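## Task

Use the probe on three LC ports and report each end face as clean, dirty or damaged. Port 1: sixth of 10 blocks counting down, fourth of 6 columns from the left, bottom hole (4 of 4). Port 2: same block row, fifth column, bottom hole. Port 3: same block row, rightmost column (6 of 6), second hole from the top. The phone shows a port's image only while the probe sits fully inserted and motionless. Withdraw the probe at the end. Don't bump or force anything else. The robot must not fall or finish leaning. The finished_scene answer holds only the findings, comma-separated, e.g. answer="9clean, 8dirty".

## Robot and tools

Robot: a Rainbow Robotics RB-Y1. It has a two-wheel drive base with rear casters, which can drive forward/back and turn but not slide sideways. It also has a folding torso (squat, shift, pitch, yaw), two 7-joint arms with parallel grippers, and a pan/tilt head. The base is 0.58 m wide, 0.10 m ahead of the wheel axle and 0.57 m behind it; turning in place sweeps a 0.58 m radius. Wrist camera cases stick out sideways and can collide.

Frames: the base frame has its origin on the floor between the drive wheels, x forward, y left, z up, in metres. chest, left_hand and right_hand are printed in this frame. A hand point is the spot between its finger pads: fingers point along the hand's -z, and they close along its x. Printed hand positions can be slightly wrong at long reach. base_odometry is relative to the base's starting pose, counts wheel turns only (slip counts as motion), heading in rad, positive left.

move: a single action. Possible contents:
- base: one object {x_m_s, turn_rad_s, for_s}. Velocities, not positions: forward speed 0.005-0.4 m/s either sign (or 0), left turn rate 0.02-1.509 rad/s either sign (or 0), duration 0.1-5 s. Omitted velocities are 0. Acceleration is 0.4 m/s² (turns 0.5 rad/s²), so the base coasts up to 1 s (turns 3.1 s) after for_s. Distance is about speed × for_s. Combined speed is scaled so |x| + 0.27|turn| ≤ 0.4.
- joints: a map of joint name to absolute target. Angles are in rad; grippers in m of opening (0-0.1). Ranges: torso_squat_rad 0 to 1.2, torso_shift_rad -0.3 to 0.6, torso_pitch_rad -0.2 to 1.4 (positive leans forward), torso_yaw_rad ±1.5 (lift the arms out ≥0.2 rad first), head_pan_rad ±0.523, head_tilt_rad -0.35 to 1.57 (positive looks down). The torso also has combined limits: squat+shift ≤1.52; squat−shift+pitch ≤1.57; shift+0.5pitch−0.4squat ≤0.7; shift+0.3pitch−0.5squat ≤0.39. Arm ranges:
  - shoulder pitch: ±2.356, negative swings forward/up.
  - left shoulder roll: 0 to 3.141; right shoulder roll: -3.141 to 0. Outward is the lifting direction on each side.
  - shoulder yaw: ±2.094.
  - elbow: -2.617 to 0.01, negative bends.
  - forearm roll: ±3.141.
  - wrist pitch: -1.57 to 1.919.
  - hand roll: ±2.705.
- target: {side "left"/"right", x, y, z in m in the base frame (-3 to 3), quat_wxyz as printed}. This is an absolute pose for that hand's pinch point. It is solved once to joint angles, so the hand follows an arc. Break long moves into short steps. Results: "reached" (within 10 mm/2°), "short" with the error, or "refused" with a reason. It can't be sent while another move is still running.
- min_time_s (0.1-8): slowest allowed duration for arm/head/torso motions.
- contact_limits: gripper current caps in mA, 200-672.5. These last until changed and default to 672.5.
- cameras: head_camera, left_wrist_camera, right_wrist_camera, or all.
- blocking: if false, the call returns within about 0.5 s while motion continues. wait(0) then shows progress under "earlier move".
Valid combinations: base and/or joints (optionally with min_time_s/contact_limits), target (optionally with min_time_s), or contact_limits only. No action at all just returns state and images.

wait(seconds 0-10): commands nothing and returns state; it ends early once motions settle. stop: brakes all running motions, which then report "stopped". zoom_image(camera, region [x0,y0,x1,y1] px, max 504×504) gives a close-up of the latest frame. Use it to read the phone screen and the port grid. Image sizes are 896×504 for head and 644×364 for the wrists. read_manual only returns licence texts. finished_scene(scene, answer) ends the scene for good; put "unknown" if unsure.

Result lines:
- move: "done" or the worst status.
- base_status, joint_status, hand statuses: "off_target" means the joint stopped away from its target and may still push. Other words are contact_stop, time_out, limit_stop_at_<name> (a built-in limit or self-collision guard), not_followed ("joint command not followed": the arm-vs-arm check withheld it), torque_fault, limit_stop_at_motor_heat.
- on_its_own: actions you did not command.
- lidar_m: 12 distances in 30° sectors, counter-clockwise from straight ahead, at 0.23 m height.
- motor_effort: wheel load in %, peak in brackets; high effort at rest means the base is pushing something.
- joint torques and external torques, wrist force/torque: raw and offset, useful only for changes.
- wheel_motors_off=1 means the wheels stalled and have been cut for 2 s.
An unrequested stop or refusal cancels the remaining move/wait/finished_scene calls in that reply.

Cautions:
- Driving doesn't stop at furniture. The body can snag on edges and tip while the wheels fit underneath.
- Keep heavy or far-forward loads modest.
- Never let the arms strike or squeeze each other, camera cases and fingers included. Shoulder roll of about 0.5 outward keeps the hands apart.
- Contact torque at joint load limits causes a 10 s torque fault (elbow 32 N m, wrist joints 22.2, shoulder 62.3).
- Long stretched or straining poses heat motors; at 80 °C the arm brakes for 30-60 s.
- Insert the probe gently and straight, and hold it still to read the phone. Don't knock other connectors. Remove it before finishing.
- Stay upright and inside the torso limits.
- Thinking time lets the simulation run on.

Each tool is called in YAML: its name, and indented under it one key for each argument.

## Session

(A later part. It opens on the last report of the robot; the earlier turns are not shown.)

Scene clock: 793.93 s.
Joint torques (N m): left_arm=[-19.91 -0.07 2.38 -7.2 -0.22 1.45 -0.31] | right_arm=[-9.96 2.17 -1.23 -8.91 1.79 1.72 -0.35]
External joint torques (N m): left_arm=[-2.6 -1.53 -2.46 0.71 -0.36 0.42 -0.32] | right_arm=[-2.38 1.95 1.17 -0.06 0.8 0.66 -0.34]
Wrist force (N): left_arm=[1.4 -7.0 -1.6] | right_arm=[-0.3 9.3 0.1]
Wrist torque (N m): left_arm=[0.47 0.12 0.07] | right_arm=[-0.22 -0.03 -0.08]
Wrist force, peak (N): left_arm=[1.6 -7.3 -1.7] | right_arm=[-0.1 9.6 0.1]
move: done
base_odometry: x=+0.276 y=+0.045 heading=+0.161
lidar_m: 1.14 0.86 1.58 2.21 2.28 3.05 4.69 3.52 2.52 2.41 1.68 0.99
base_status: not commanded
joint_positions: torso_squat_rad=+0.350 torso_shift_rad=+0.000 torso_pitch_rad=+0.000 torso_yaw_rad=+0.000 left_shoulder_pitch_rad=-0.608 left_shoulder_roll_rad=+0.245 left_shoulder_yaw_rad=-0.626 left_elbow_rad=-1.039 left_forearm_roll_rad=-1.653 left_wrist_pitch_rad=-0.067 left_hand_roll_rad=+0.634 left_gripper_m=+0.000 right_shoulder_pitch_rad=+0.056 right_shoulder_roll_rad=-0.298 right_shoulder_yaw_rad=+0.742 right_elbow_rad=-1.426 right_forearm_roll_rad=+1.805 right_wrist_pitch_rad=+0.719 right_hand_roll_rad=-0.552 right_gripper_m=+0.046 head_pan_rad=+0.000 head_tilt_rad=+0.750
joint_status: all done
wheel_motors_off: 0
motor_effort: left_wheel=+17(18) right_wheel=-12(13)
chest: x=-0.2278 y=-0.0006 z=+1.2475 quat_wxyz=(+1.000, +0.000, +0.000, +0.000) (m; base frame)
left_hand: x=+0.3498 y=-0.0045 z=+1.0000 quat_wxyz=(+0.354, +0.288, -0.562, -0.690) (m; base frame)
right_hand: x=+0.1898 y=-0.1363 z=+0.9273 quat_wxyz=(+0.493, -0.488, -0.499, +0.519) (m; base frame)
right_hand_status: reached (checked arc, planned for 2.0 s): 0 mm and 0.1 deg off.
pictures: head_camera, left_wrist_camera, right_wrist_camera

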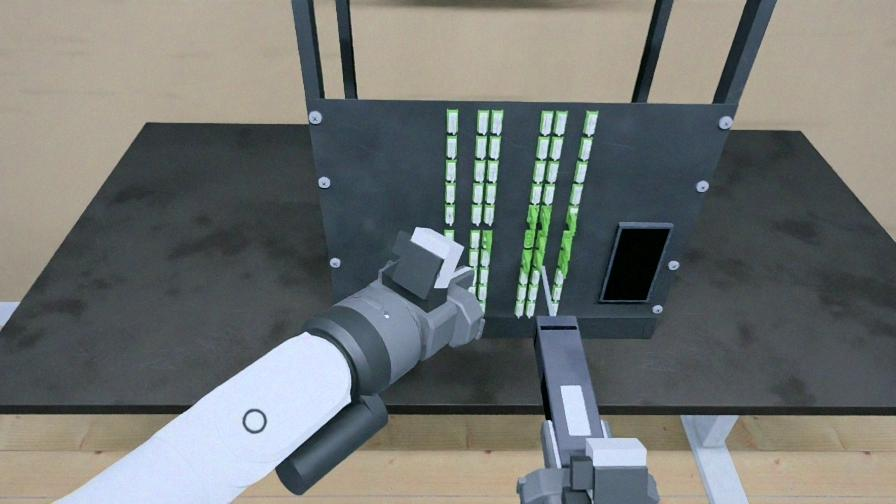

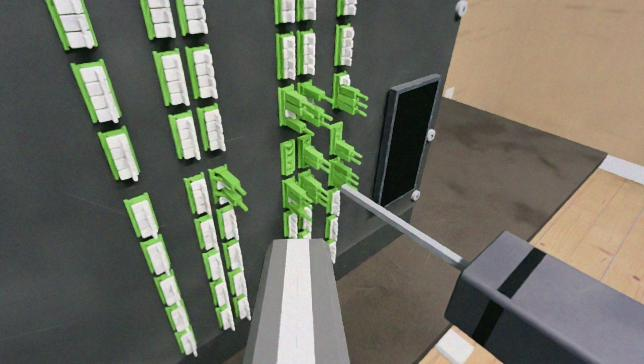

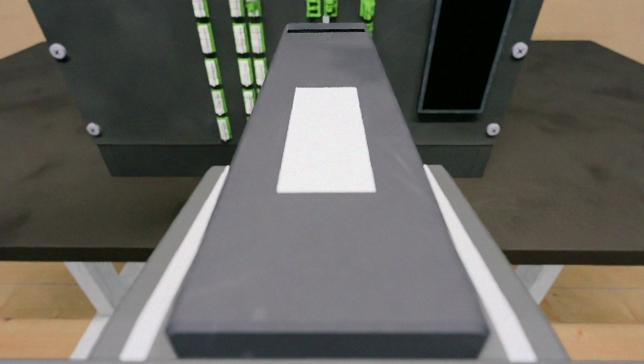

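move:
  target: {"side":"right","x":0.195,"y":-0.1383,"z":0.9268,"quat_wxyz":[0.49311,-0.48814,-0.49944,0.51880]}
  min_time_s: 1.5
  cameras: ["left_wrist_camera","right_wrist_camera"]

zoom_image:
  camera: "right_wrist_camera"
  region: [312, 0, 342, 30]

zoom_image:
  camera: "right_wrist_camera"
  region: [300, 0, 342, 30]

zoom_image:
  camera: "left_wrist_camera"
  region: [290, 160, 360, 230]

Scene clock: 823.77 s.
Joint torques (N m): left_arm=[-19.73 -0.48 2.96 -7 -0.04 1.65 -0.19] | right_arm=[-10.47 -0.83 -3.25 -8.96 1.33 1.26 -0.41]
External joint torques (N m): left_arm=[-2.42 -1.93 -1.89 0.91 -0.18 0.62 -0.21] | right_arm=[-2.6 -0.94 -0.76 -0.15 0.35 0.19 -0.41]
Wrist force (N): left_arm=[1.5 -7.1 -1.5] | right_arm=[-0.1 9.5 0.0]
Wrist torque (N m): left_arm=[0.48 0.12 0.07] | right_arm=[-0.23 -0.02 -0.07]
Wrist force, peak (N): left_arm=[1.5 -7.3 -1.7] | right_arm=[-0.1 9.8 -0.1]
move: done
base_odometry: x=+0.276 y=+0.045 heading=+0.161
lidar_m: 1.14 0.85 1.59 2.21 2.28 3.06 4.69 3.53 2.53 2.41 1.69 0.98
base_status: not commanded
joint_positions: torso_squat_rad=+0.350 torso_shift_rad=+0.000 torso_pitch_rad=+0.000 torso_yaw_rad=+0.000 left_shoulder_pitch_rad=-0.608 left_shoulder_roll_rad=+0.245 left_shoulder_yaw_rad=-0.626 left_elbow_rad=-1.039 left_forearm_roll_rad=-1.653 left_wrist_pitch_rad=-0.067 left_hand_roll_rad=+0.634 left_gripper_m=+0.000 right_shoulder_pitch_rad=+0.042 right_shoulder_roll_rad=-0.299 right_shoulder_yaw_rad=+0.737 right_elbow_rad=-1.411 right_forearm_roll_rad=+1.803 right_wrist_pitch_rad=+0.715 right_hand_roll_rad=-0.563 right_gripper_m=+0.046 head_pan_rad=+0.000 head_tilt_rad=+0.750
joint_status: all done
wheel_motors_off: 0
motor_effort: left_wheel=+16(18) right_wheel=-12(13)
chest: x=-0.2278 y=-0.0006 z=+1.2475 quat_wxyz=(+1.000, +0.000, +0.000, +0.000) (m; base frame)
left_hand: x=+0.3498 y=-0.0045 z=+1.0000 quat_wxyz=(+0.354, +0.288, -0.562, -0.690) (m; base frame)
right_hand: x=+0.1947 y=-0.1381 z=+0.9267 quat_wxyz=(+0.493, -0.488, -0.499, +0.519) (m; base frame)
right_hand_status: reached (checked arc, planned for 1.5 s): 0 mm and 0.1 deg off.
pictures: left_wrist_camera, right_wrist_camera

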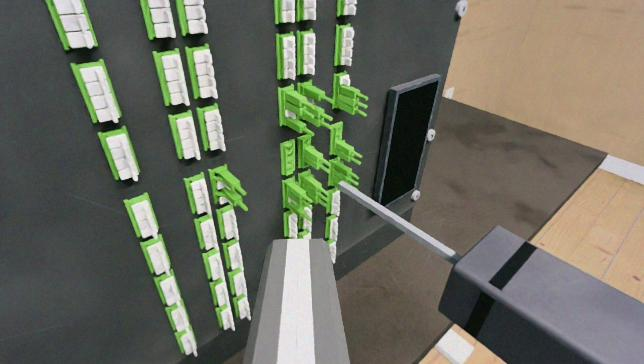

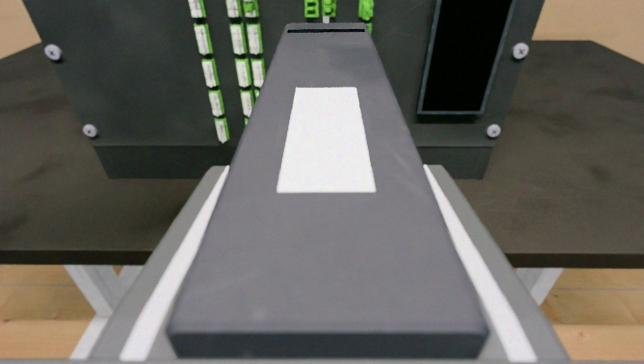

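Scaled by 16.800 from the camera's 644x364 image, which has a finer 828x468 frame.

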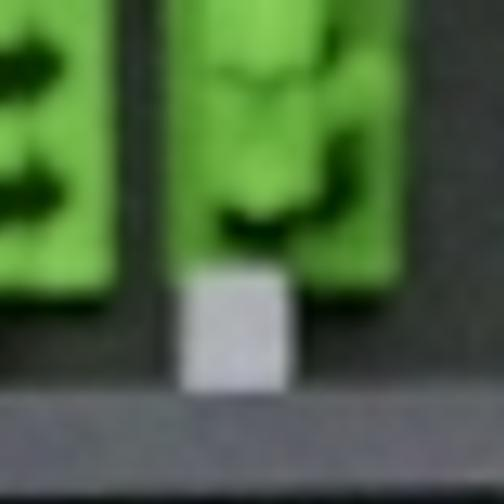

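Scaled by 12.000 from the camera's 644x364 image, which has a finer 828x468 frame.

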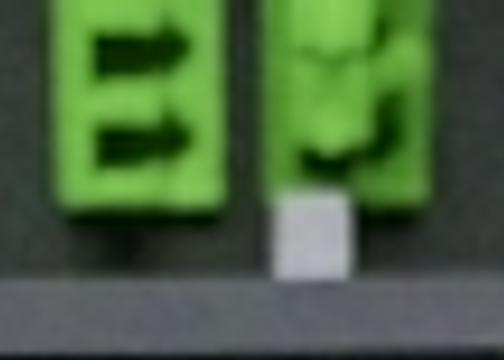

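Scaled by 7.200 from the camera's 644x364 image, which has a finer 828x468 frame.

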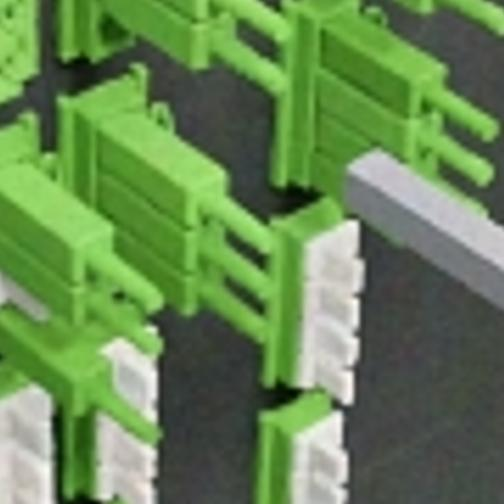

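move:
  target: {"side":"right","x":0.198,"y":-0.1388,"z":0.9266,"quat_wxyz":[0.49311,-0.48814,-0.49944,0.51880]}
  min_time_s: 1.5
  cameras: []

move:
  target: {"side":"right","x":0.208,"y":-0.1387,"z":0.9266,"quat_wxyz":[0.49311,-0.48814,-0.49944,0.51880]}
  min_time_s: 2
  cameras: ["left_wrist_camera","right_wrist_camera"]

zoom_image:
  camera: "right_wrist_camera"
  region: [312, 0, 342, 30]

zoom_image:
  camera: "right_wrist_camera"
  region: [300, 0, 342, 30]

zoom_image:
  camera: "left_wrist_camera"
  region: [290, 140, 360, 210]

Scene clock: 845.80 s.
Joint torques (N m): left_arm=[-20.04 -0.15 2.47 -7.19 -0.26 1.4 -0.19] | right_arm=[-10.46 2.13 -3.47 -8.78 1.4 1.21 -0.45]
External joint torques (N m): left_arm=[-2.73 -1.6 -2.37 0.73 -0.4 0.37 -0.21] | right_arm=[-2.42 2.06 -0.92 0.02 0.43 0.12 -0.44]
Wrist force (N): left_arm=[1.6 -7.1 -1.6] | right_arm=[-0.1 9.5 0.0]
Wrist torque (N m): left_arm=[0.49 0.15 0.07] | right_arm=[-0.23 -0.01 -0.06]
Wrist force, peak (N): left_arm=[1.5 -7.3 -1.7] | right_arm=[-0.3 9.8 0.1]
move: done
base_odometry: x=+0.276 y=+0.045 heading=+0.161
lidar_m: 1.14 0.86 1.58 2.21 2.28 3.05 4.69 3.52 2.52 2.42 1.68 0.99
base_status: not commanded
joint_positions: torso_squat_rad=+0.350 torso_shift_rad=+0.000 torso_pitch_rad=+0.000 torso_yaw_rad=+0.000 left_shoulder_pitch_rad=-0.608 left_shoulder_roll_rad=+0.245 left_shoulder_yaw_rad=-0.626 left_elbow_rad=-1.039 left_forearm_roll_rad=-1.653 left_wrist_pitch_rad=-0.067 left_hand_roll_rad=+0.634 left_gripper_m=+0.000 right_shoulder_pitch_rad=+0.032 right_shoulder_roll_rad=-0.298 right_shoulder_yaw_rad=+0.734 right_elbow_rad=-1.400 right_forearm_roll_rad=+1.802 right_wrist_pitch_rad=+0.713 right_hand_roll_rad=-0.567 right_gripper_m=+0.046 head_pan_rad=+0.000 head_tilt_rad=+0.750
joint_status: all done
wheel_motors_off: 0
motor_effort: left_wheel=+17(19) right_wheel=-12(13)
chest: x=-0.2278 y=-0.0006 z=+1.2475 quat_wxyz=(+1.000, +0.000, +0.000, +0.000) (m; base frame)
left_hand: x=+0.3498 y=-0.0045 z=+1.0000 quat_wxyz=(+0.354, +0.288, -0.562, -0.690) (m; base frame)
right_hand: x=+0.1977 y=-0.1389 z=+0.9263 quat_wxyz=(+0.493, -0.488, -0.499, +0.519) (m; base frame)
right_hand_status: reached (checked arc, planned for 1.5 s): 0 mm and 0.1 deg off.
pictures: none
No camera images: "cameras" was empty.

Scene clock: 848.13 s.
Joint torques (N m): left_arm=[-19.9 -0.35 2.71 -7.02 -0.23 1.57 -0.28] | right_arm=[-11.59 2.26 -3.45 -8.81 1.3 1.26 -0.42]
External joint torques (N m): left_arm=[-2.59 -1.8 -2.14 0.89 -0.37 0.55 -0.29] | right_arm=[-2.99 2.2 -0.8 -0.03 0.34 0.17 -0.42]
Wrist force (N): left_arm=[1.6 -7.2 -1.7] | right_arm=[-0.3 9.5 0.2]
Wrist torque (N m): left_arm=[0.49 0.13 0.07] | right_arm=[-0.22 -0.03 -0.06]
Wrist force, peak (N): left_arm=[1.5 -7.3 -1.6] | right_arm=[0.0 9.8 0.2]
move: done
base_odometry: x=+0.276 y=+0.045 heading=+0.161
lidar_m: 1.14 0.86 1.58 2.21 2.27 3.05 4.69 3.53 2.53 2.41 1.68 0.99
base_status: not commanded
joint_positions: torso_squat_rad=+0.350 torso_shift_rad=+0.000 torso_pitch_rad=+0.000 torso_yaw_rad=+0.000 left_shoulder_pitch_rad=-0.608 left_shoulder_roll_rad=+0.245 left_shoulder_yaw_rad=-0.626 left_elbow_rad=-1.039 left_forearm_roll_rad=-1.653 left_wrist_pitch_rad=-0.067 left_hand_roll_rad=+0.634 left_gripper_m=+0.000 right_shoulder_pitch_rad=+0.005 right_shoulder_roll_rad=-0.289 right_shoulder_yaw_rad=+0.725 right_elbow_rad=-1.373 right_forearm_roll_rad=+1.795 right_wrist_pitch_rad=+0.703 right_hand_roll_rad=-0.572 right_gripper_m=+0.046 head_pan_rad=+0.000 head_tilt_rad=+0.750
joint_status: all done
wheel_motors_off: 0
motor_effort: left_wheel=+19(19) right_wheel=-12(13)
chest: x=-0.2278 y=-0.0006 z=+1.2475 quat_wxyz=(+1.000, +0.000, +0.000, +0.000) (m; base frame)
left_hand: x=+0.3498 y=-0.0045 z=+1.0000 quat_wxyz=(+0.354, +0.288, -0.562, -0.690) (m; base frame)
right_hand: x=+0.2073 y=-0.1388 z=+0.9266 quat_wxyz=(+0.493, -0.488, -0.499, +0.519) (m; base frame)
right_hand_status: reached (checked arc, planned for 2.0 s): 1 mm and 0.1 deg off.
pictures: left_wrist_camera, right_wrist_camera

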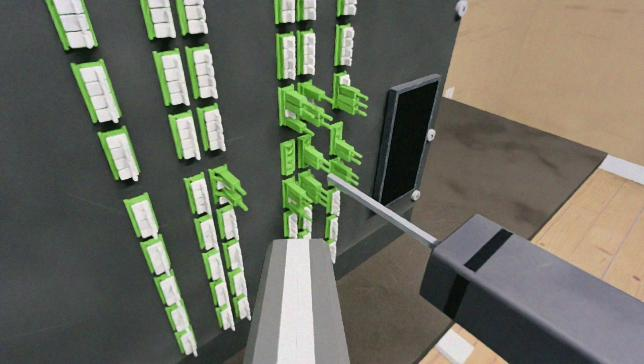

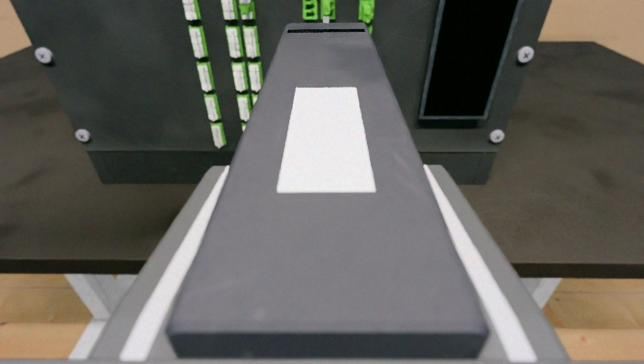

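Scaled by 16.800 from the camera's 644x364 image, which has a finer 828x468 frame.

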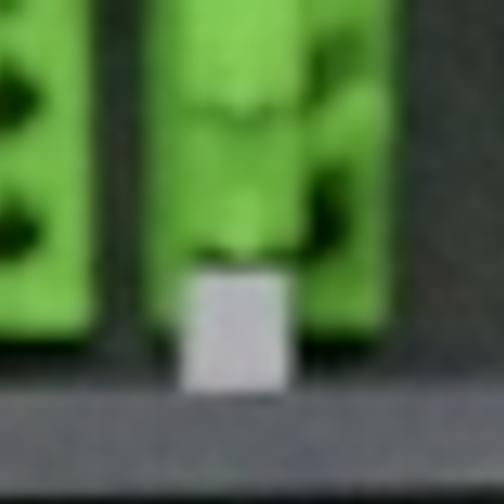

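Scaled by 12.000 from the camera's 644x364 image, which has a finer 828x468 frame.

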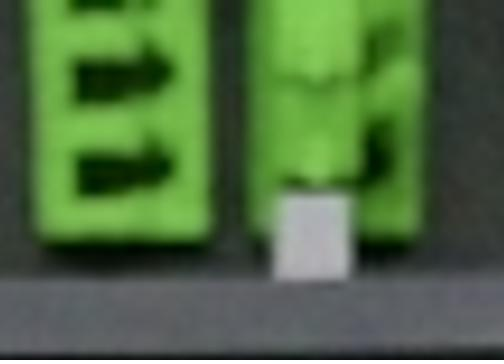

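Scaled by 7.200 from the camera's 644x364 image, which has a finer 828x468 frame.

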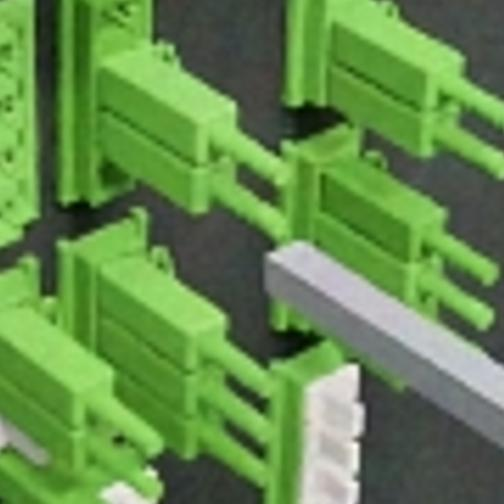

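move:
  target: {"side":"right","x":0.218,"y":-0.1386,"z":0.9265,"quat_wxyz":[0.49311,-0.48814,-0.49944,0.51880]}
  min_time_s: 2.5
  cameras: ["left_wrist_camera","right_wrist_camera"]

zoom_image:
  camera: "right_wrist_camera"
  region: [312, 0, 342, 30]

zoom_image:
  camera: "right_wrist_camera"
  region: [300, 0, 342, 30]

zoom_image:
  camera: "left_wrist_camera"
  region: [290, 140, 360, 210]

Scene clock: 862.67 s.
Joint torques (N m): left_arm=[-19.56 -0.35 2.67 -7.22 -0.4 1.59 -0.23] | right_arm=[-12.06 2.22 -3.6 -8.81 1.28 1.36 -0.34]
External joint torques (N m): left_arm=[-2.25 -1.8 -2.17 0.7 -0.54 0.57 -0.24] | right_arm=[-2.87 2.17 -0.86 -0.07 0.34 0.25 -0.34]
Wrist force (N): left_arm=[1.4 -7.2 -1.6] | right_arm=[0.1 9.2 0.3]
Wrist torque (N m): left_arm=[0.49 0.12 0.08] | right_arm=[-0.18 0.00 -0.07]
Wrist force, peak (N): left_arm=[1.4 -7.4 -1.7] | right_arm=[0.0 10.0 0.2]
move: done
base_odometry: x=+0.276 y=+0.045 heading=+0.161
lidar_m: 1.14 0.86 1.58 2.21 2.28 3.06 4.69 3.54 2.52 2.41 1.68 0.98
base_status: not commanded
joint_positions: torso_squat_rad=+0.350 torso_shift_rad=+0.000 torso_pitch_rad=+0.000 torso_yaw_rad=+0.000 left_shoulder_pitch_rad=-0.608 left_shoulder_roll_rad=+0.245 left_shoulder_yaw_rad=-0.626 left_elbow_rad=-1.039 left_forearm_roll_rad=-1.653 left_wrist_pitch_rad=-0.067 left_hand_roll_rad=+0.634 left_gripper_m=+0.000 right_shoulder_pitch_rad=-0.026 right_shoulder_roll_rad=-0.281 right_shoulder_yaw_rad=+0.717 right_elbow_rad=-1.340 right_forearm_roll_rad=+1.790 right_wrist_pitch_rad=+0.696 right_hand_roll_rad=-0.581 right_gripper_m=+0.046 head_pan_rad=+0.000 head_tilt_rad=+0.750
joint_status: all done
wheel_motors_off: 0
motor_effort: left_wheel=+15(19) right_wheel=-12(13)
chest: x=-0.2278 y=-0.0006 z=+1.2475 quat_wxyz=(+1.000, +0.000, +0.000, +0.000) (m; base frame)
left_hand: x=+0.3498 y=-0.0045 z=+1.0000 quat_wxyz=(+0.354, +0.288, -0.562, -0.690) (m; base frame)
right_hand: x=+0.2173 y=-0.1388 z=+0.9266 quat_wxyz=(+0.493, -0.488, -0.499, +0.519) (m; base frame)
right_hand_status: reached (checked arc, planned for 2.5 s): 1 mm and 0.1 deg off.
pictures: left_wrist_camera, right_wrist_camera

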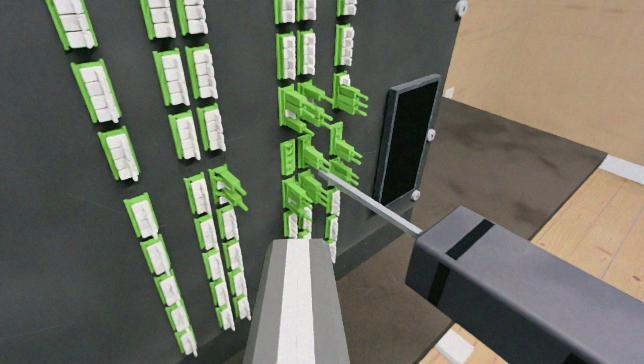

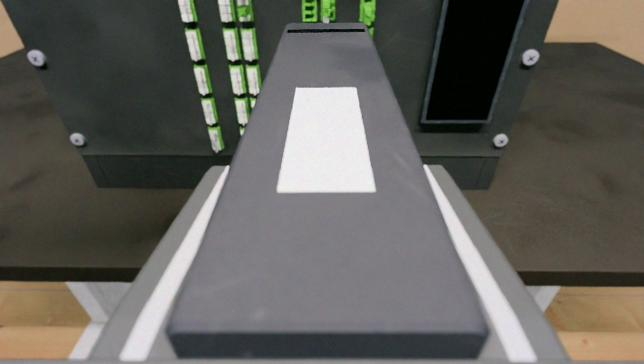

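Scaled by 16.800 from the camera's 644x364 image, which has a finer 828x468 frame.

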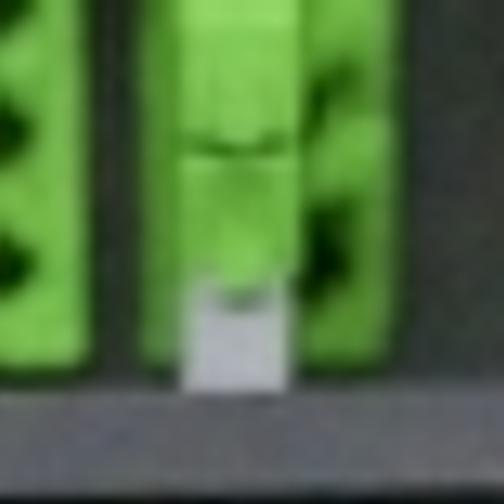

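Scaled by 12.000 from the camera's 644x364 image, which has a finer 828x468 frame.

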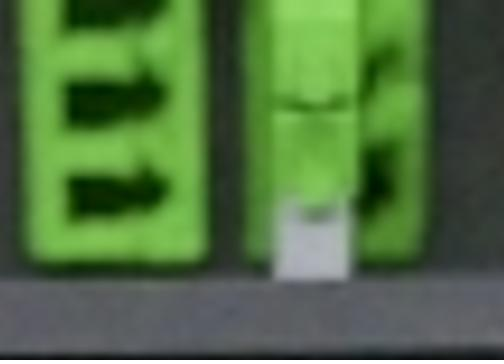

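Scaled by 7.200 from the camera's 644x364 image, which has a finer 828x468 frame.

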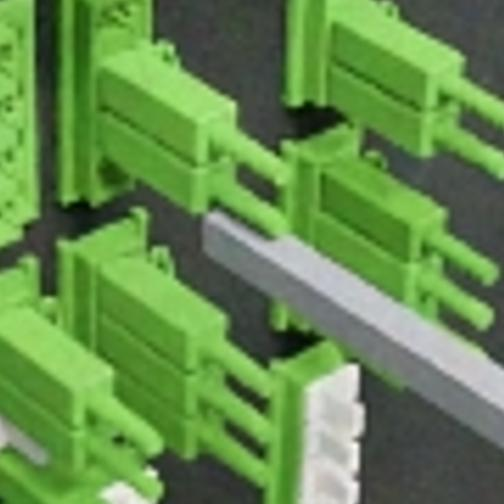

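move:
  target: {"side":"right","x":0.2165,"y":-0.1387,"z":0.9256,"quat_wxyz":[0.49311,-0.48814,-0.49944,0.51880]}
  min_time_s: 1.5
  cameras: []

move:
  target: {"side":"right","x":0.220,"y":-0.1386,"z":0.9260,"quat_wxyz":[0.49311,-0.48814,-0.49944,0.51880]}
  min_time_s: 1.5
  cameras: ["left_wrist_camera","right_wrist_camera"]

zoom_image:
  camera: "right_wrist_camera"
  region: [312, 0, 342, 30]

zoom_image:
  camera: "right_wrist_camera"
  region: [300, 0, 342, 30]

zoom_image:
  camera: "left_wrist_camera"
  region: [296, 144, 336, 184]

Scene clock: 886.17 s.
Joint torques (N m): left_arm=[-19.77 -0.33 2.92 -6.99 -0.21 1.38 -0.23] | right_arm=[-10.92 0.31 -1.5 -8.89 1.71 1.77 -0.29]
External joint torques (N m): left_arm=[-2.46 -1.78 -1.93 0.93 -0.35 0.36 -0.24] | right_arm=[-1.76 0.25 1.23 -0.18 0.78 0.65 -0.29]
Wrist force (N): left_arm=[1.4 -7.2 -1.6] | right_arm=[0.0 9.4 0.3]
Wrist torque (N m): left_arm=[0.48 0.11 0.07] | right_arm=[-0.21 -0.02 -0.07]
Wrist force, peak (N): left_arm=[1.4 -7.4 -1.9] | right_arm=[-0.1 9.9 0.4]
move: done
base_odometry: x=+0.276 y=+0.045 heading=+0.161
lidar_m: 1.14 0.87 1.59 2.21 2.28 3.06 4.69 3.53 2.53 2.41 1.69 0.98
base_status: not commanded
joint_positions: torso_squat_rad=+0.350 torso_shift_rad=+0.000 torso_pitch_rad=+0.000 torso_yaw_rad=+0.000 left_shoulder_pitch_rad=-0.608 left_shoulder_roll_rad=+0.245 left_shoulder_yaw_rad=-0.626 left_elbow_rad=-1.039 left_forearm_roll_rad=-1.653 left_wrist_pitch_rad=-0.067 left_hand_roll_rad=+0.634 left_gripper_m=+0.000 right_shoulder_pitch_rad=-0.026 right_shoulder_roll_rad=-0.281 right_shoulder_yaw_rad=+0.720 right_elbow_rad=-1.336 right_forearm_roll_rad=+1.794 right_wrist_pitch_rad=+0.700 right_hand_roll_rad=-0.588 right_gripper_m=+0.046 head_pan_rad=+0.000 head_tilt_rad=+0.750
joint_status: all done
wheel_motors_off: 0
motor_effort: left_wheel=+16(18) right_wheel=-12(13)
chest: x=-0.2278 y=-0.0006 z=+1.2475 quat_wxyz=(+1.000, +0.000, +0.000, +0.000) (m; base frame)
left_hand: x=+0.3498 y=-0.0045 z=+1.0000 quat_wxyz=(+0.354, +0.288, -0.562, -0.690) (m; base frame)
right_hand: x=+0.2164 y=-0.1388 z=+0.9255 quat_wxyz=(+0.493, -0.488, -0.499, +0.519) (m; base frame)
right_hand_status: reached (checked arc, planned for 1.5 s): 0 mm and 0.0 deg off.
pictures: none
No camera images: "cameras" was empty.

Scene clock: 888.00 s.
Joint torques (N m): left_arm=[-19.77 -0.2 2.79 -7.21 -0.26 1.47 -0.13] | right_arm=[-11.89 2.29 -3.87 -8.67 1.41 1.37 -0.38]
External joint torques (N m): left_arm=[-2.46 -1.66 -2.05 0.71 -0.4 0.44 -0.15] | right_arm=[-2.54 2.25 -1.1 0.03 0.48 0.24 -0.37]
Wrist force (N): left_arm=[1.3 -7.2 -1.7] | right_arm=[-0.1 9.4 0.5]
Wrist torque (N m): left_arm=[0.48 0.10 0.07] | right_arm=[-0.21 -0.04 -0.06]
Wrist force, peak (N): left_arm=[1.6 -7.3 -1.7] | right_arm=[0.0 9.8 0.2]
move: done
base_odometry: x=+0.276 y=+0.045 heading=+0.161
lidar_m: 1.15 0.85 1.59 2.21 2.28 3.05 4.69 3.53 2.52 2.41 1.68 0.98
base_status: not commanded
joint_positions: torso_squat_rad=+0.350 torso_shift_rad=+0.000 torso_pitch_rad=+0.000 torso_yaw_rad=+0.000 left_shoulder_pitch_rad=-0.608 left_shoulder_roll_rad=+0.245 left_shoulder_yaw_rad=-0.626 left_elbow_rad=-1.039 left_forearm_roll_rad=-1.653 left_wrist_pitch_rad=-0.067 left_hand_roll_rad=+0.634 left_gripper_m=+0.000 right_shoulder_pitch_rad=-0.035 right_shoulder_roll_rad=-0.278 right_shoulder_yaw_rad=+0.718 right_elbow_rad=-1.326 right_forearm_roll_rad=+1.792 right_wrist_pitch_rad=+0.697 right_hand_roll_rad=-0.589 right_gripper_m=+0.046 head_pan_rad=+0.000 head_tilt_rad=+0.750
joint_status: all done
wheel_motors_off: 0
motor_effort: left_wheel=+17(19) right_wheel=-12(13)
chest: x=-0.2278 y=-0.0006 z=+1.2475 quat_wxyz=(+1.000, +0.000, +0.000, +0.000) (m; base frame)
left_hand: x=+0.3498 y=-0.0045 z=+1.0000 quat_wxyz=(+0.354, +0.288, -0.562, -0.690) (m; base frame)
right_hand: x=+0.2197 y=-0.1387 z=+0.9257 quat_wxyz=(+0.493, -0.488, -0.499, +0.519) (m; base frame)
right_hand_status: reached (checked arc, planned for 1.5 s): 0 mm and 0.0 deg off.
pictures: left_wrist_camera, right_wrist_camera

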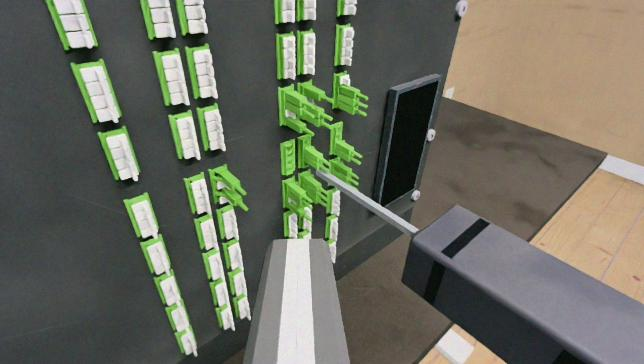

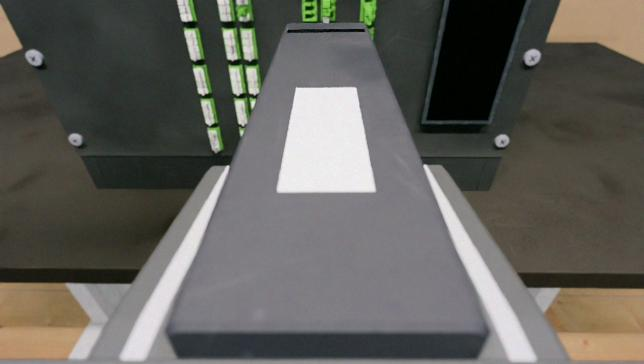

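Scaled by 16.800 from the camera's 644x364 image, which has a finer 828x468 frame.

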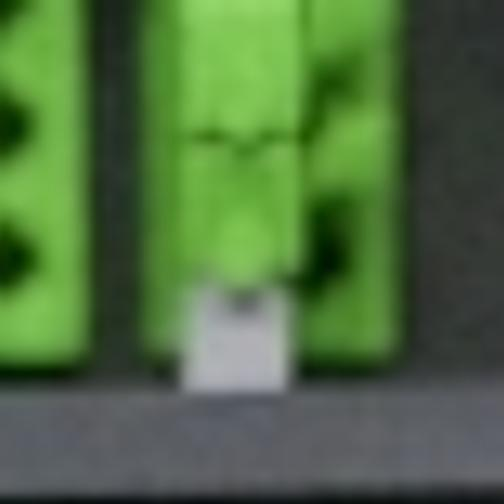

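Scaled by 12.000 from the camera's 644x364 image, which has a finer 828x468 frame.

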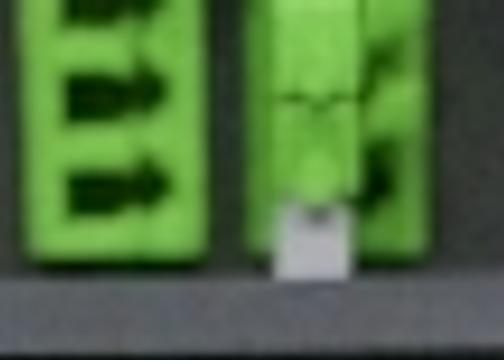

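Scaled by 12.600 from the camera's 644x364 image, which has a finer 828x468 frame.

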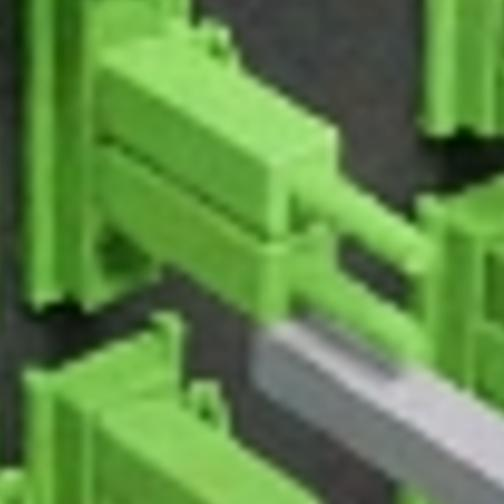

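zoom_image:
  camera: "left_wrist_camera"
  region: [296, 146, 324, 174]

zoom_image:
  camera: "right_wrist_camera"
  region: [318, 8, 336, 24]

Scaled by 18.000 from the camera's 644x364 image, which has a finer 828x468 frame.

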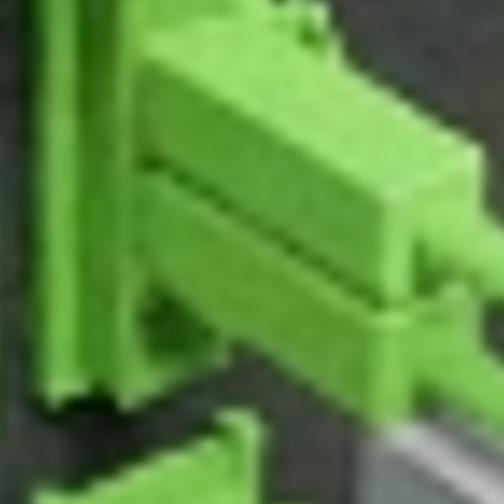

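Scaled by 28.000 from the camera's 644x364 image, which has a finer 828x468 frame.

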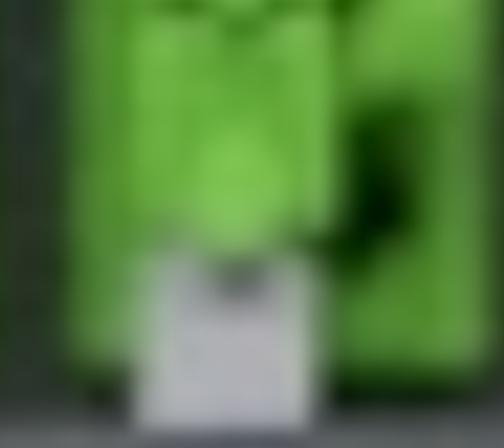

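move:
  target: {"side":"right","x":0.225,"y":-0.1385,"z":0.9259,"quat_wxyz":[0.49311,-0.48814,-0.49944,0.51880]}
  min_time_s: 1.5
  cameras: []

move:
  target: {"side":"right","x":0.230,"y":-0.1385,"z":0.9259,"quat_wxyz":[0.49311,-0.48814,-0.49944,0.51880]}
  min_time_s: 1.5
  cameras: ["left_wrist_camera","right_wrist_camera"]

zoom_image:
  camera: "right_wrist_camera"
  region: [312, 0, 342, 30]

zoom_image:
  camera: "right_wrist_camera"
  region: [300, 0, 342, 30]

zoom_image:
  camera: "left_wrist_camera"
  region: [296, 146, 324, 174]

Scene clock: 927.57 s.
Joint torques (N m): left_arm=[-20 -0.4 2.36 -7.03 -0.25 1.57 -0.14] | right_arm=[-12.58 2.36 -3.64 -8.79 1.38 1.27 -0.36]
External joint torques (N m): left_arm=[-2.68 -1.85 -2.49 0.88 -0.39 0.55 -0.15] | right_arm=[-2.94 2.33 -0.83 -0.11 0.46 0.14 -0.36]
Wrist force (N): left_arm=[1.5 -7.0 -1.7] | right_arm=[-0.1 9.4 0.1]
Wrist torque (N m): left_arm=[0.48 0.12 0.07] | right_arm=[-0.21 -0.02 -0.05]
Wrist force, peak (N): left_arm=[1.5 -7.4 -1.6] | right_arm=[-0.1 9.8 0.0]
move: done
base_odometry: x=+0.276 y=+0.045 heading=+0.161
lidar_m: 1.14 0.86 1.59 2.21 2.28 3.06 4.68 3.52 2.52 2.41 1.68 0.98
base_status: not commanded
joint_positions: torso_squat_rad=+0.350 torso_shift_rad=+0.000 torso_pitch_rad=+0.000 torso_yaw_rad=+0.000 left_shoulder_pitch_rad=-0.608 left_shoulder_roll_rad=+0.245 left_shoulder_yaw_rad=-0.626 left_elbow_rad=-1.039 left_forearm_roll_rad=-1.653 left_wrist_pitch_rad=-0.067 left_hand_roll_rad=+0.634 left_gripper_m=+0.000 right_shoulder_pitch_rad=-0.051 right_shoulder_roll_rad=-0.274 right_shoulder_yaw_rad=+0.714 right_elbow_rad=-1.309 right_forearm_roll_rad=+1.790 right_wrist_pitch_rad=+0.693 right_hand_roll_rad=-0.595 right_gripper_m=+0.046 head_pan_rad=+0.000 head_tilt_rad=+0.750
joint_status: all done
wheel_motors_off: 0
motor_effort: left_wheel=+17(19) right_wheel=-12(13)
chest: x=-0.2278 y=-0.0006 z=+1.2475 quat_wxyz=(+1.000, +0.000, +0.000, +0.000) (m; base frame)
left_hand: x=+0.3498 y=-0.0045 z=+1.0000 quat_wxyz=(+0.354, +0.288, -0.562, -0.690) (m; base frame)
right_hand: x=+0.2246 y=-0.1386 z=+0.9257 quat_wxyz=(+0.493, -0.488, -0.499, +0.519) (m; base frame)
right_hand_status: reached (checked arc, planned for 1.5 s): 0 mm and 0.1 deg off.
pictures: none
No camera images: "cameras" was empty.

Scene clock: 929.40 s.
Joint torques (N m): left_arm=[-19.72 -0.26 2.56 -7.06 -0.22 1.54 -0.37] | right_arm=[-12.54 2.24 -3.84 -8.75 1.27 1.32 -0.31]
External joint torques (N m): left_arm=[-2.4 -1.71 -2.28 0.86 -0.36 0.51 -0.38] | right_arm=[-2.59 2.24 -0.98 -0.1 0.36 0.17 -0.31]
Wrist force (N): left_arm=[1.5 -7.1 -1.7] | right_arm=[-0.1 9.6 0.4]
Wrist torque (N m): left_arm=[0.47 0.13 0.08] | right_arm=[-0.21 -0.04 -0.05]
Wrist force, peak (N): left_arm=[1.4 -7.3 -1.7] | right_arm=[-0.1 9.8 0.2]
move: done
base_odometry: x=+0.276 y=+0.045 heading=+0.161
lidar_m: 1.14 0.86 1.59 2.21 2.28 3.06 4.69 3.54 2.52 2.41 1.68 0.98
base_status: not commanded
joint_positions: torso_squat_rad=+0.350 torso_shift_rad=+0.000 torso_pitch_rad=+0.000 torso_yaw_rad=+0.000 left_shoulder_pitch_rad=-0.608 left_shoulder_roll_rad=+0.245 left_shoulder_yaw_rad=-0.626 left_elbow_rad=-1.039 left_forearm_roll_rad=-1.653 left_wrist_pitch_rad=-0.067 left_hand_roll_rad=+0.634 left_gripper_m=+0.000 right_shoulder_pitch_rad=-0.067 right_shoulder_roll_rad=-0.270 right_shoulder_yaw_rad=+0.711 right_elbow_rad=-1.291 right_forearm_roll_rad=+1.788 right_wrist_pitch_rad=+0.690 right_hand_roll_rad=-0.601 right_gripper_m=+0.046 head_pan_rad=+0.000 head_tilt_rad=+0.750
joint_status: all done
wheel_motors_off: 0
motor_effort: left_wheel=+17(19) right_wheel=-12(13)
chest: x=-0.2278 y=-0.0006 z=+1.2475 quat_wxyz=(+1.000, +0.000, +0.000, +0.000) (m; base frame)
left_hand: x=+0.3498 y=-0.0045 z=+1.0000 quat_wxyz=(+0.354, +0.288, -0.562, -0.690) (m; base frame)
right_hand: x=+0.2296 y=-0.1386 z=+0.9257 quat_wxyz=(+0.493, -0.488, -0.499, +0.519) (m; base frame)
right_hand_status: reached (checked arc, planned for 1.5 s): 0 mm and 0.1 deg off.
pictures: left_wrist_camera, right_wrist_camera

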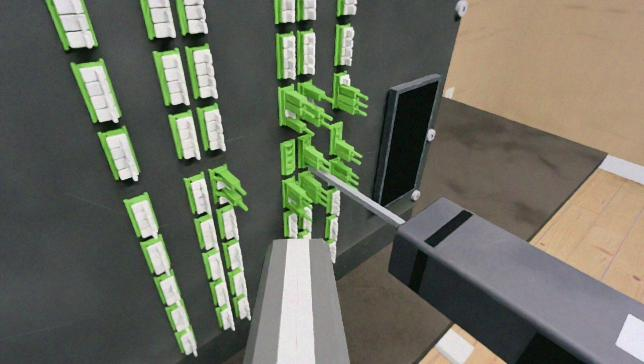

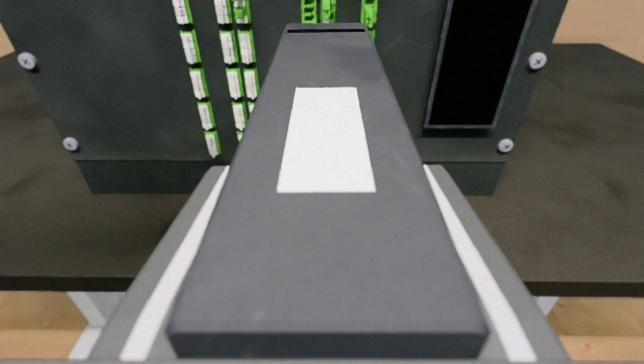

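Scaled by 16.800 from the camera's 644x364 image, which has a finer 828x468 frame.

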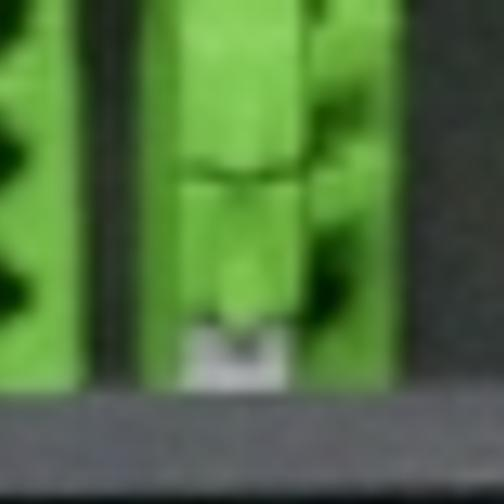

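Scaled by 12.000 from the camera's 644x364 image, which has a finer 828x468 frame.

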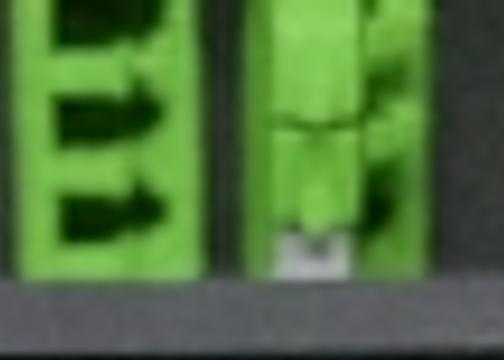

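Scaled by 18.000 from the camera's 644x364 image, which has a finer 828x468 frame.

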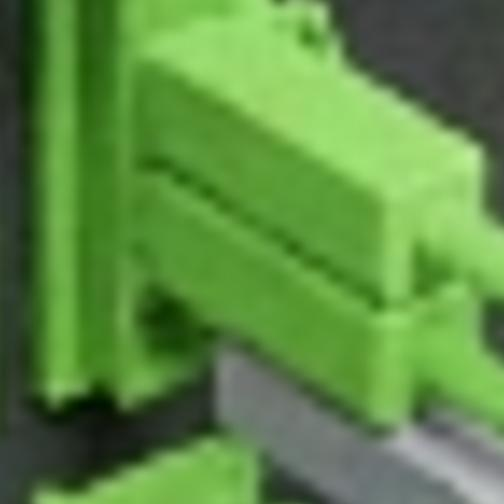

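zoom_image:
  camera: "left_wrist_camera"
  region: [300, 150, 328, 178]

zoom_image:
  camera: "left_wrist_camera"
  region: [322, 160, 350, 188]

zoom_image:
  camera: "right_wrist_camera"
  region: [318, 8, 336, 24]

Scaled by 18.000 from the camera's 644x364 image, which has a finer 828x468 frame.

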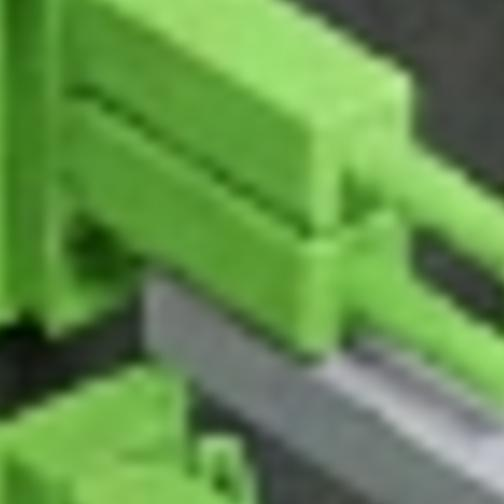

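Scaled by 18.000 from the camera's 644x364 image, which has a finer 828x468 frame.

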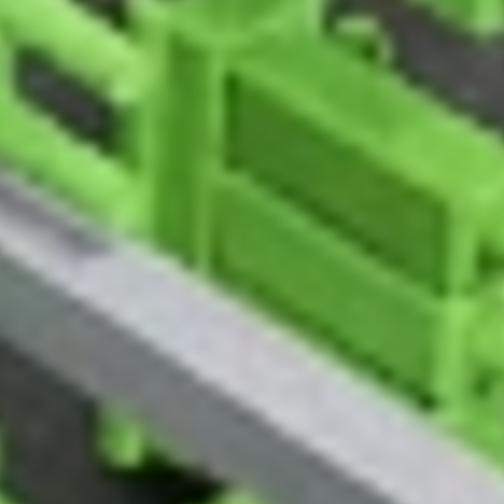

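Scaled by 28.000 from the camera's 644x364 image, which has a finer 828x468 frame.

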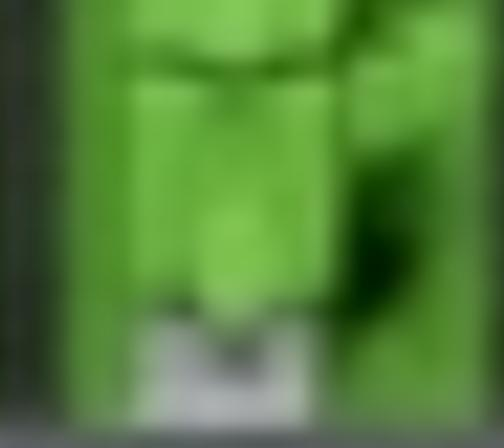

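move:
  target: {"side":"right","x":0.2335,"y":-0.1385,"z":0.9259,"quat_wxyz":[0.49311,-0.48814,-0.49944,0.51880]}
  min_time_s: 1.5
  cameras: ["right_wrist_camera","left_wrist_camera"]

zoom_image:
  camera: "right_wrist_camera"
  region: [312, 0, 342, 30]

zoom_image:
  camera: "right_wrist_camera"
  region: [300, 0, 342, 30]

zoom_image:
  camera: "left_wrist_camera"
  region: [296, 146, 324, 174]

Scene clock: 1017.70 s.
Joint torques (N m): left_arm=[-19.83 -0.18 2.84 -6.95 -0.14 1.55 -0.23] | right_arm=[-12.9 2.15 -3.57 -8.61 1.31 1.29 -0.35]
External joint torques (N m): left_arm=[-2.52 -1.63 -2.01 0.96 -0.28 0.53 -0.25] | right_arm=[-2.74 2.17 -0.68 0.02 0.41 0.14 -0.34]
Wrist force (N): left_arm=[1.5 -7.1 -1.5] | right_arm=[-0.1 9.5 0.2]
Wrist torque (N m): left_arm=[0.49 0.14 0.07] | right_arm=[-0.21 -0.07 -0.06]
Wrist force, peak (N): left_arm=[1.5 -7.4 -1.5] | right_arm=[-0.3 9.9 0.3]
move: done
base_odometry: x=+0.276 y=+0.045 heading=+0.161
lidar_m: 1.14 0.86 1.58 2.20 2.28 3.06 4.69 3.53 2.52 2.41 1.69 0.98
base_status: not commanded
joint_positions: torso_squat_rad=+0.350 torso_shift_rad=+0.000 torso_pitch_rad=+0.000 torso_yaw_rad=+0.000 left_shoulder_pitch_rad=-0.608 left_shoulder_roll_rad=+0.245 left_shoulder_yaw_rad=-0.626 left_elbow_rad=-1.039 left_forearm_roll_rad=-1.653 left_wrist_pitch_rad=-0.067 left_hand_roll_rad=+0.634 left_gripper_m=+0.000 right_shoulder_pitch_rad=-0.078 right_shoulder_roll_rad=-0.267 right_shoulder_yaw_rad=+0.709 right_elbow_rad=-1.278 right_forearm_roll_rad=+1.787 right_wrist_pitch_rad=+0.688 right_hand_roll_rad=-0.606 right_gripper_m=+0.046 head_pan_rad=+0.000 head_tilt_rad=+0.750
joint_status: all done
wheel_motors_off: 0
motor_effort: left_wheel=+15(18) right_wheel=-13(13)
chest: x=-0.2278 y=-0.0006 z=+1.2475 quat_wxyz=(+1.000, +0.000, +0.000, +0.000) (m; base frame)
left_hand: x=+0.3498 y=-0.0045 z=+1.0000 quat_wxyz=(+0.354, +0.288, -0.562, -0.690) (m; base frame)
right_hand: x=+0.2332 y=-0.1386 z=+0.9256 quat_wxyz=(+0.493, -0.488, -0.499, +0.519) (m; base frame)
right_hand_status: reached (checked arc, planned for 1.5 s): 0 mm and 0.1 deg off.
pictures: left_wrist_camera, right_wrist_camera

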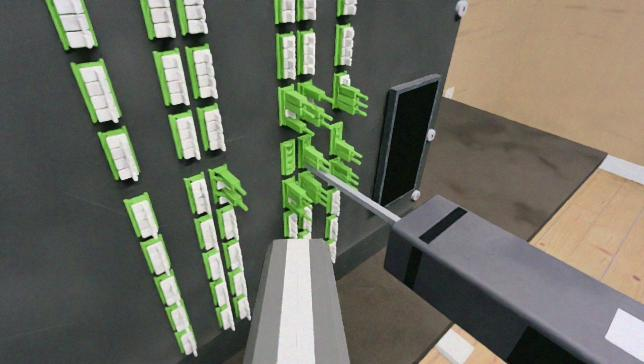

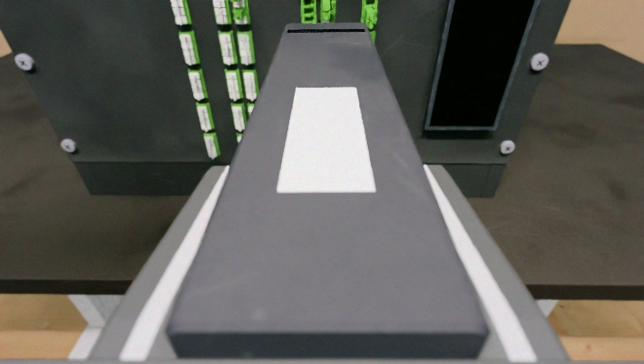

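Scaled by 16.800 from the camera's 644x364 image, which has a finer 828x468 frame.

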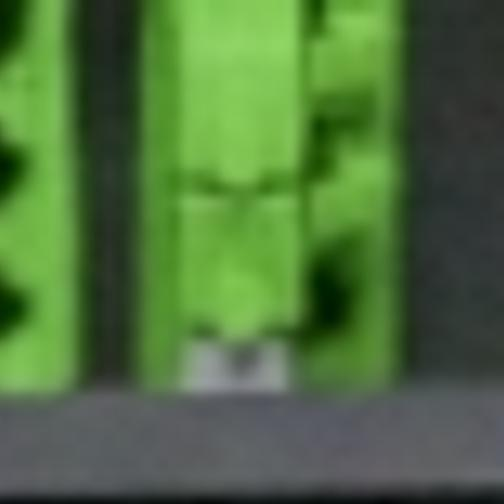

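Scaled by 12.000 from the camera's 644x364 image, which has a finer 828x468 frame.

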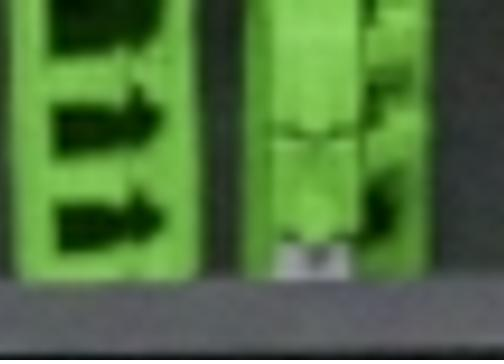

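Scaled by 18.000 from the camera's 644x364 image, which has a finer 828x468 frame.

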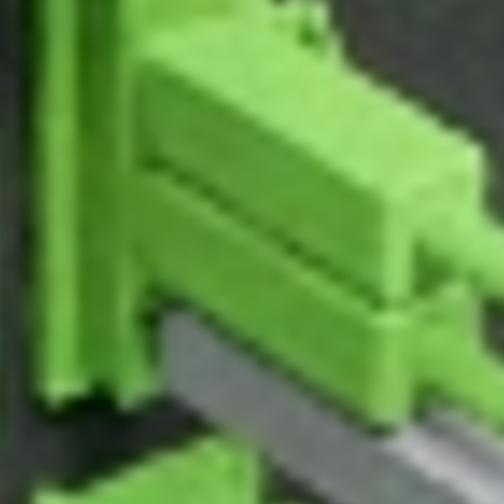

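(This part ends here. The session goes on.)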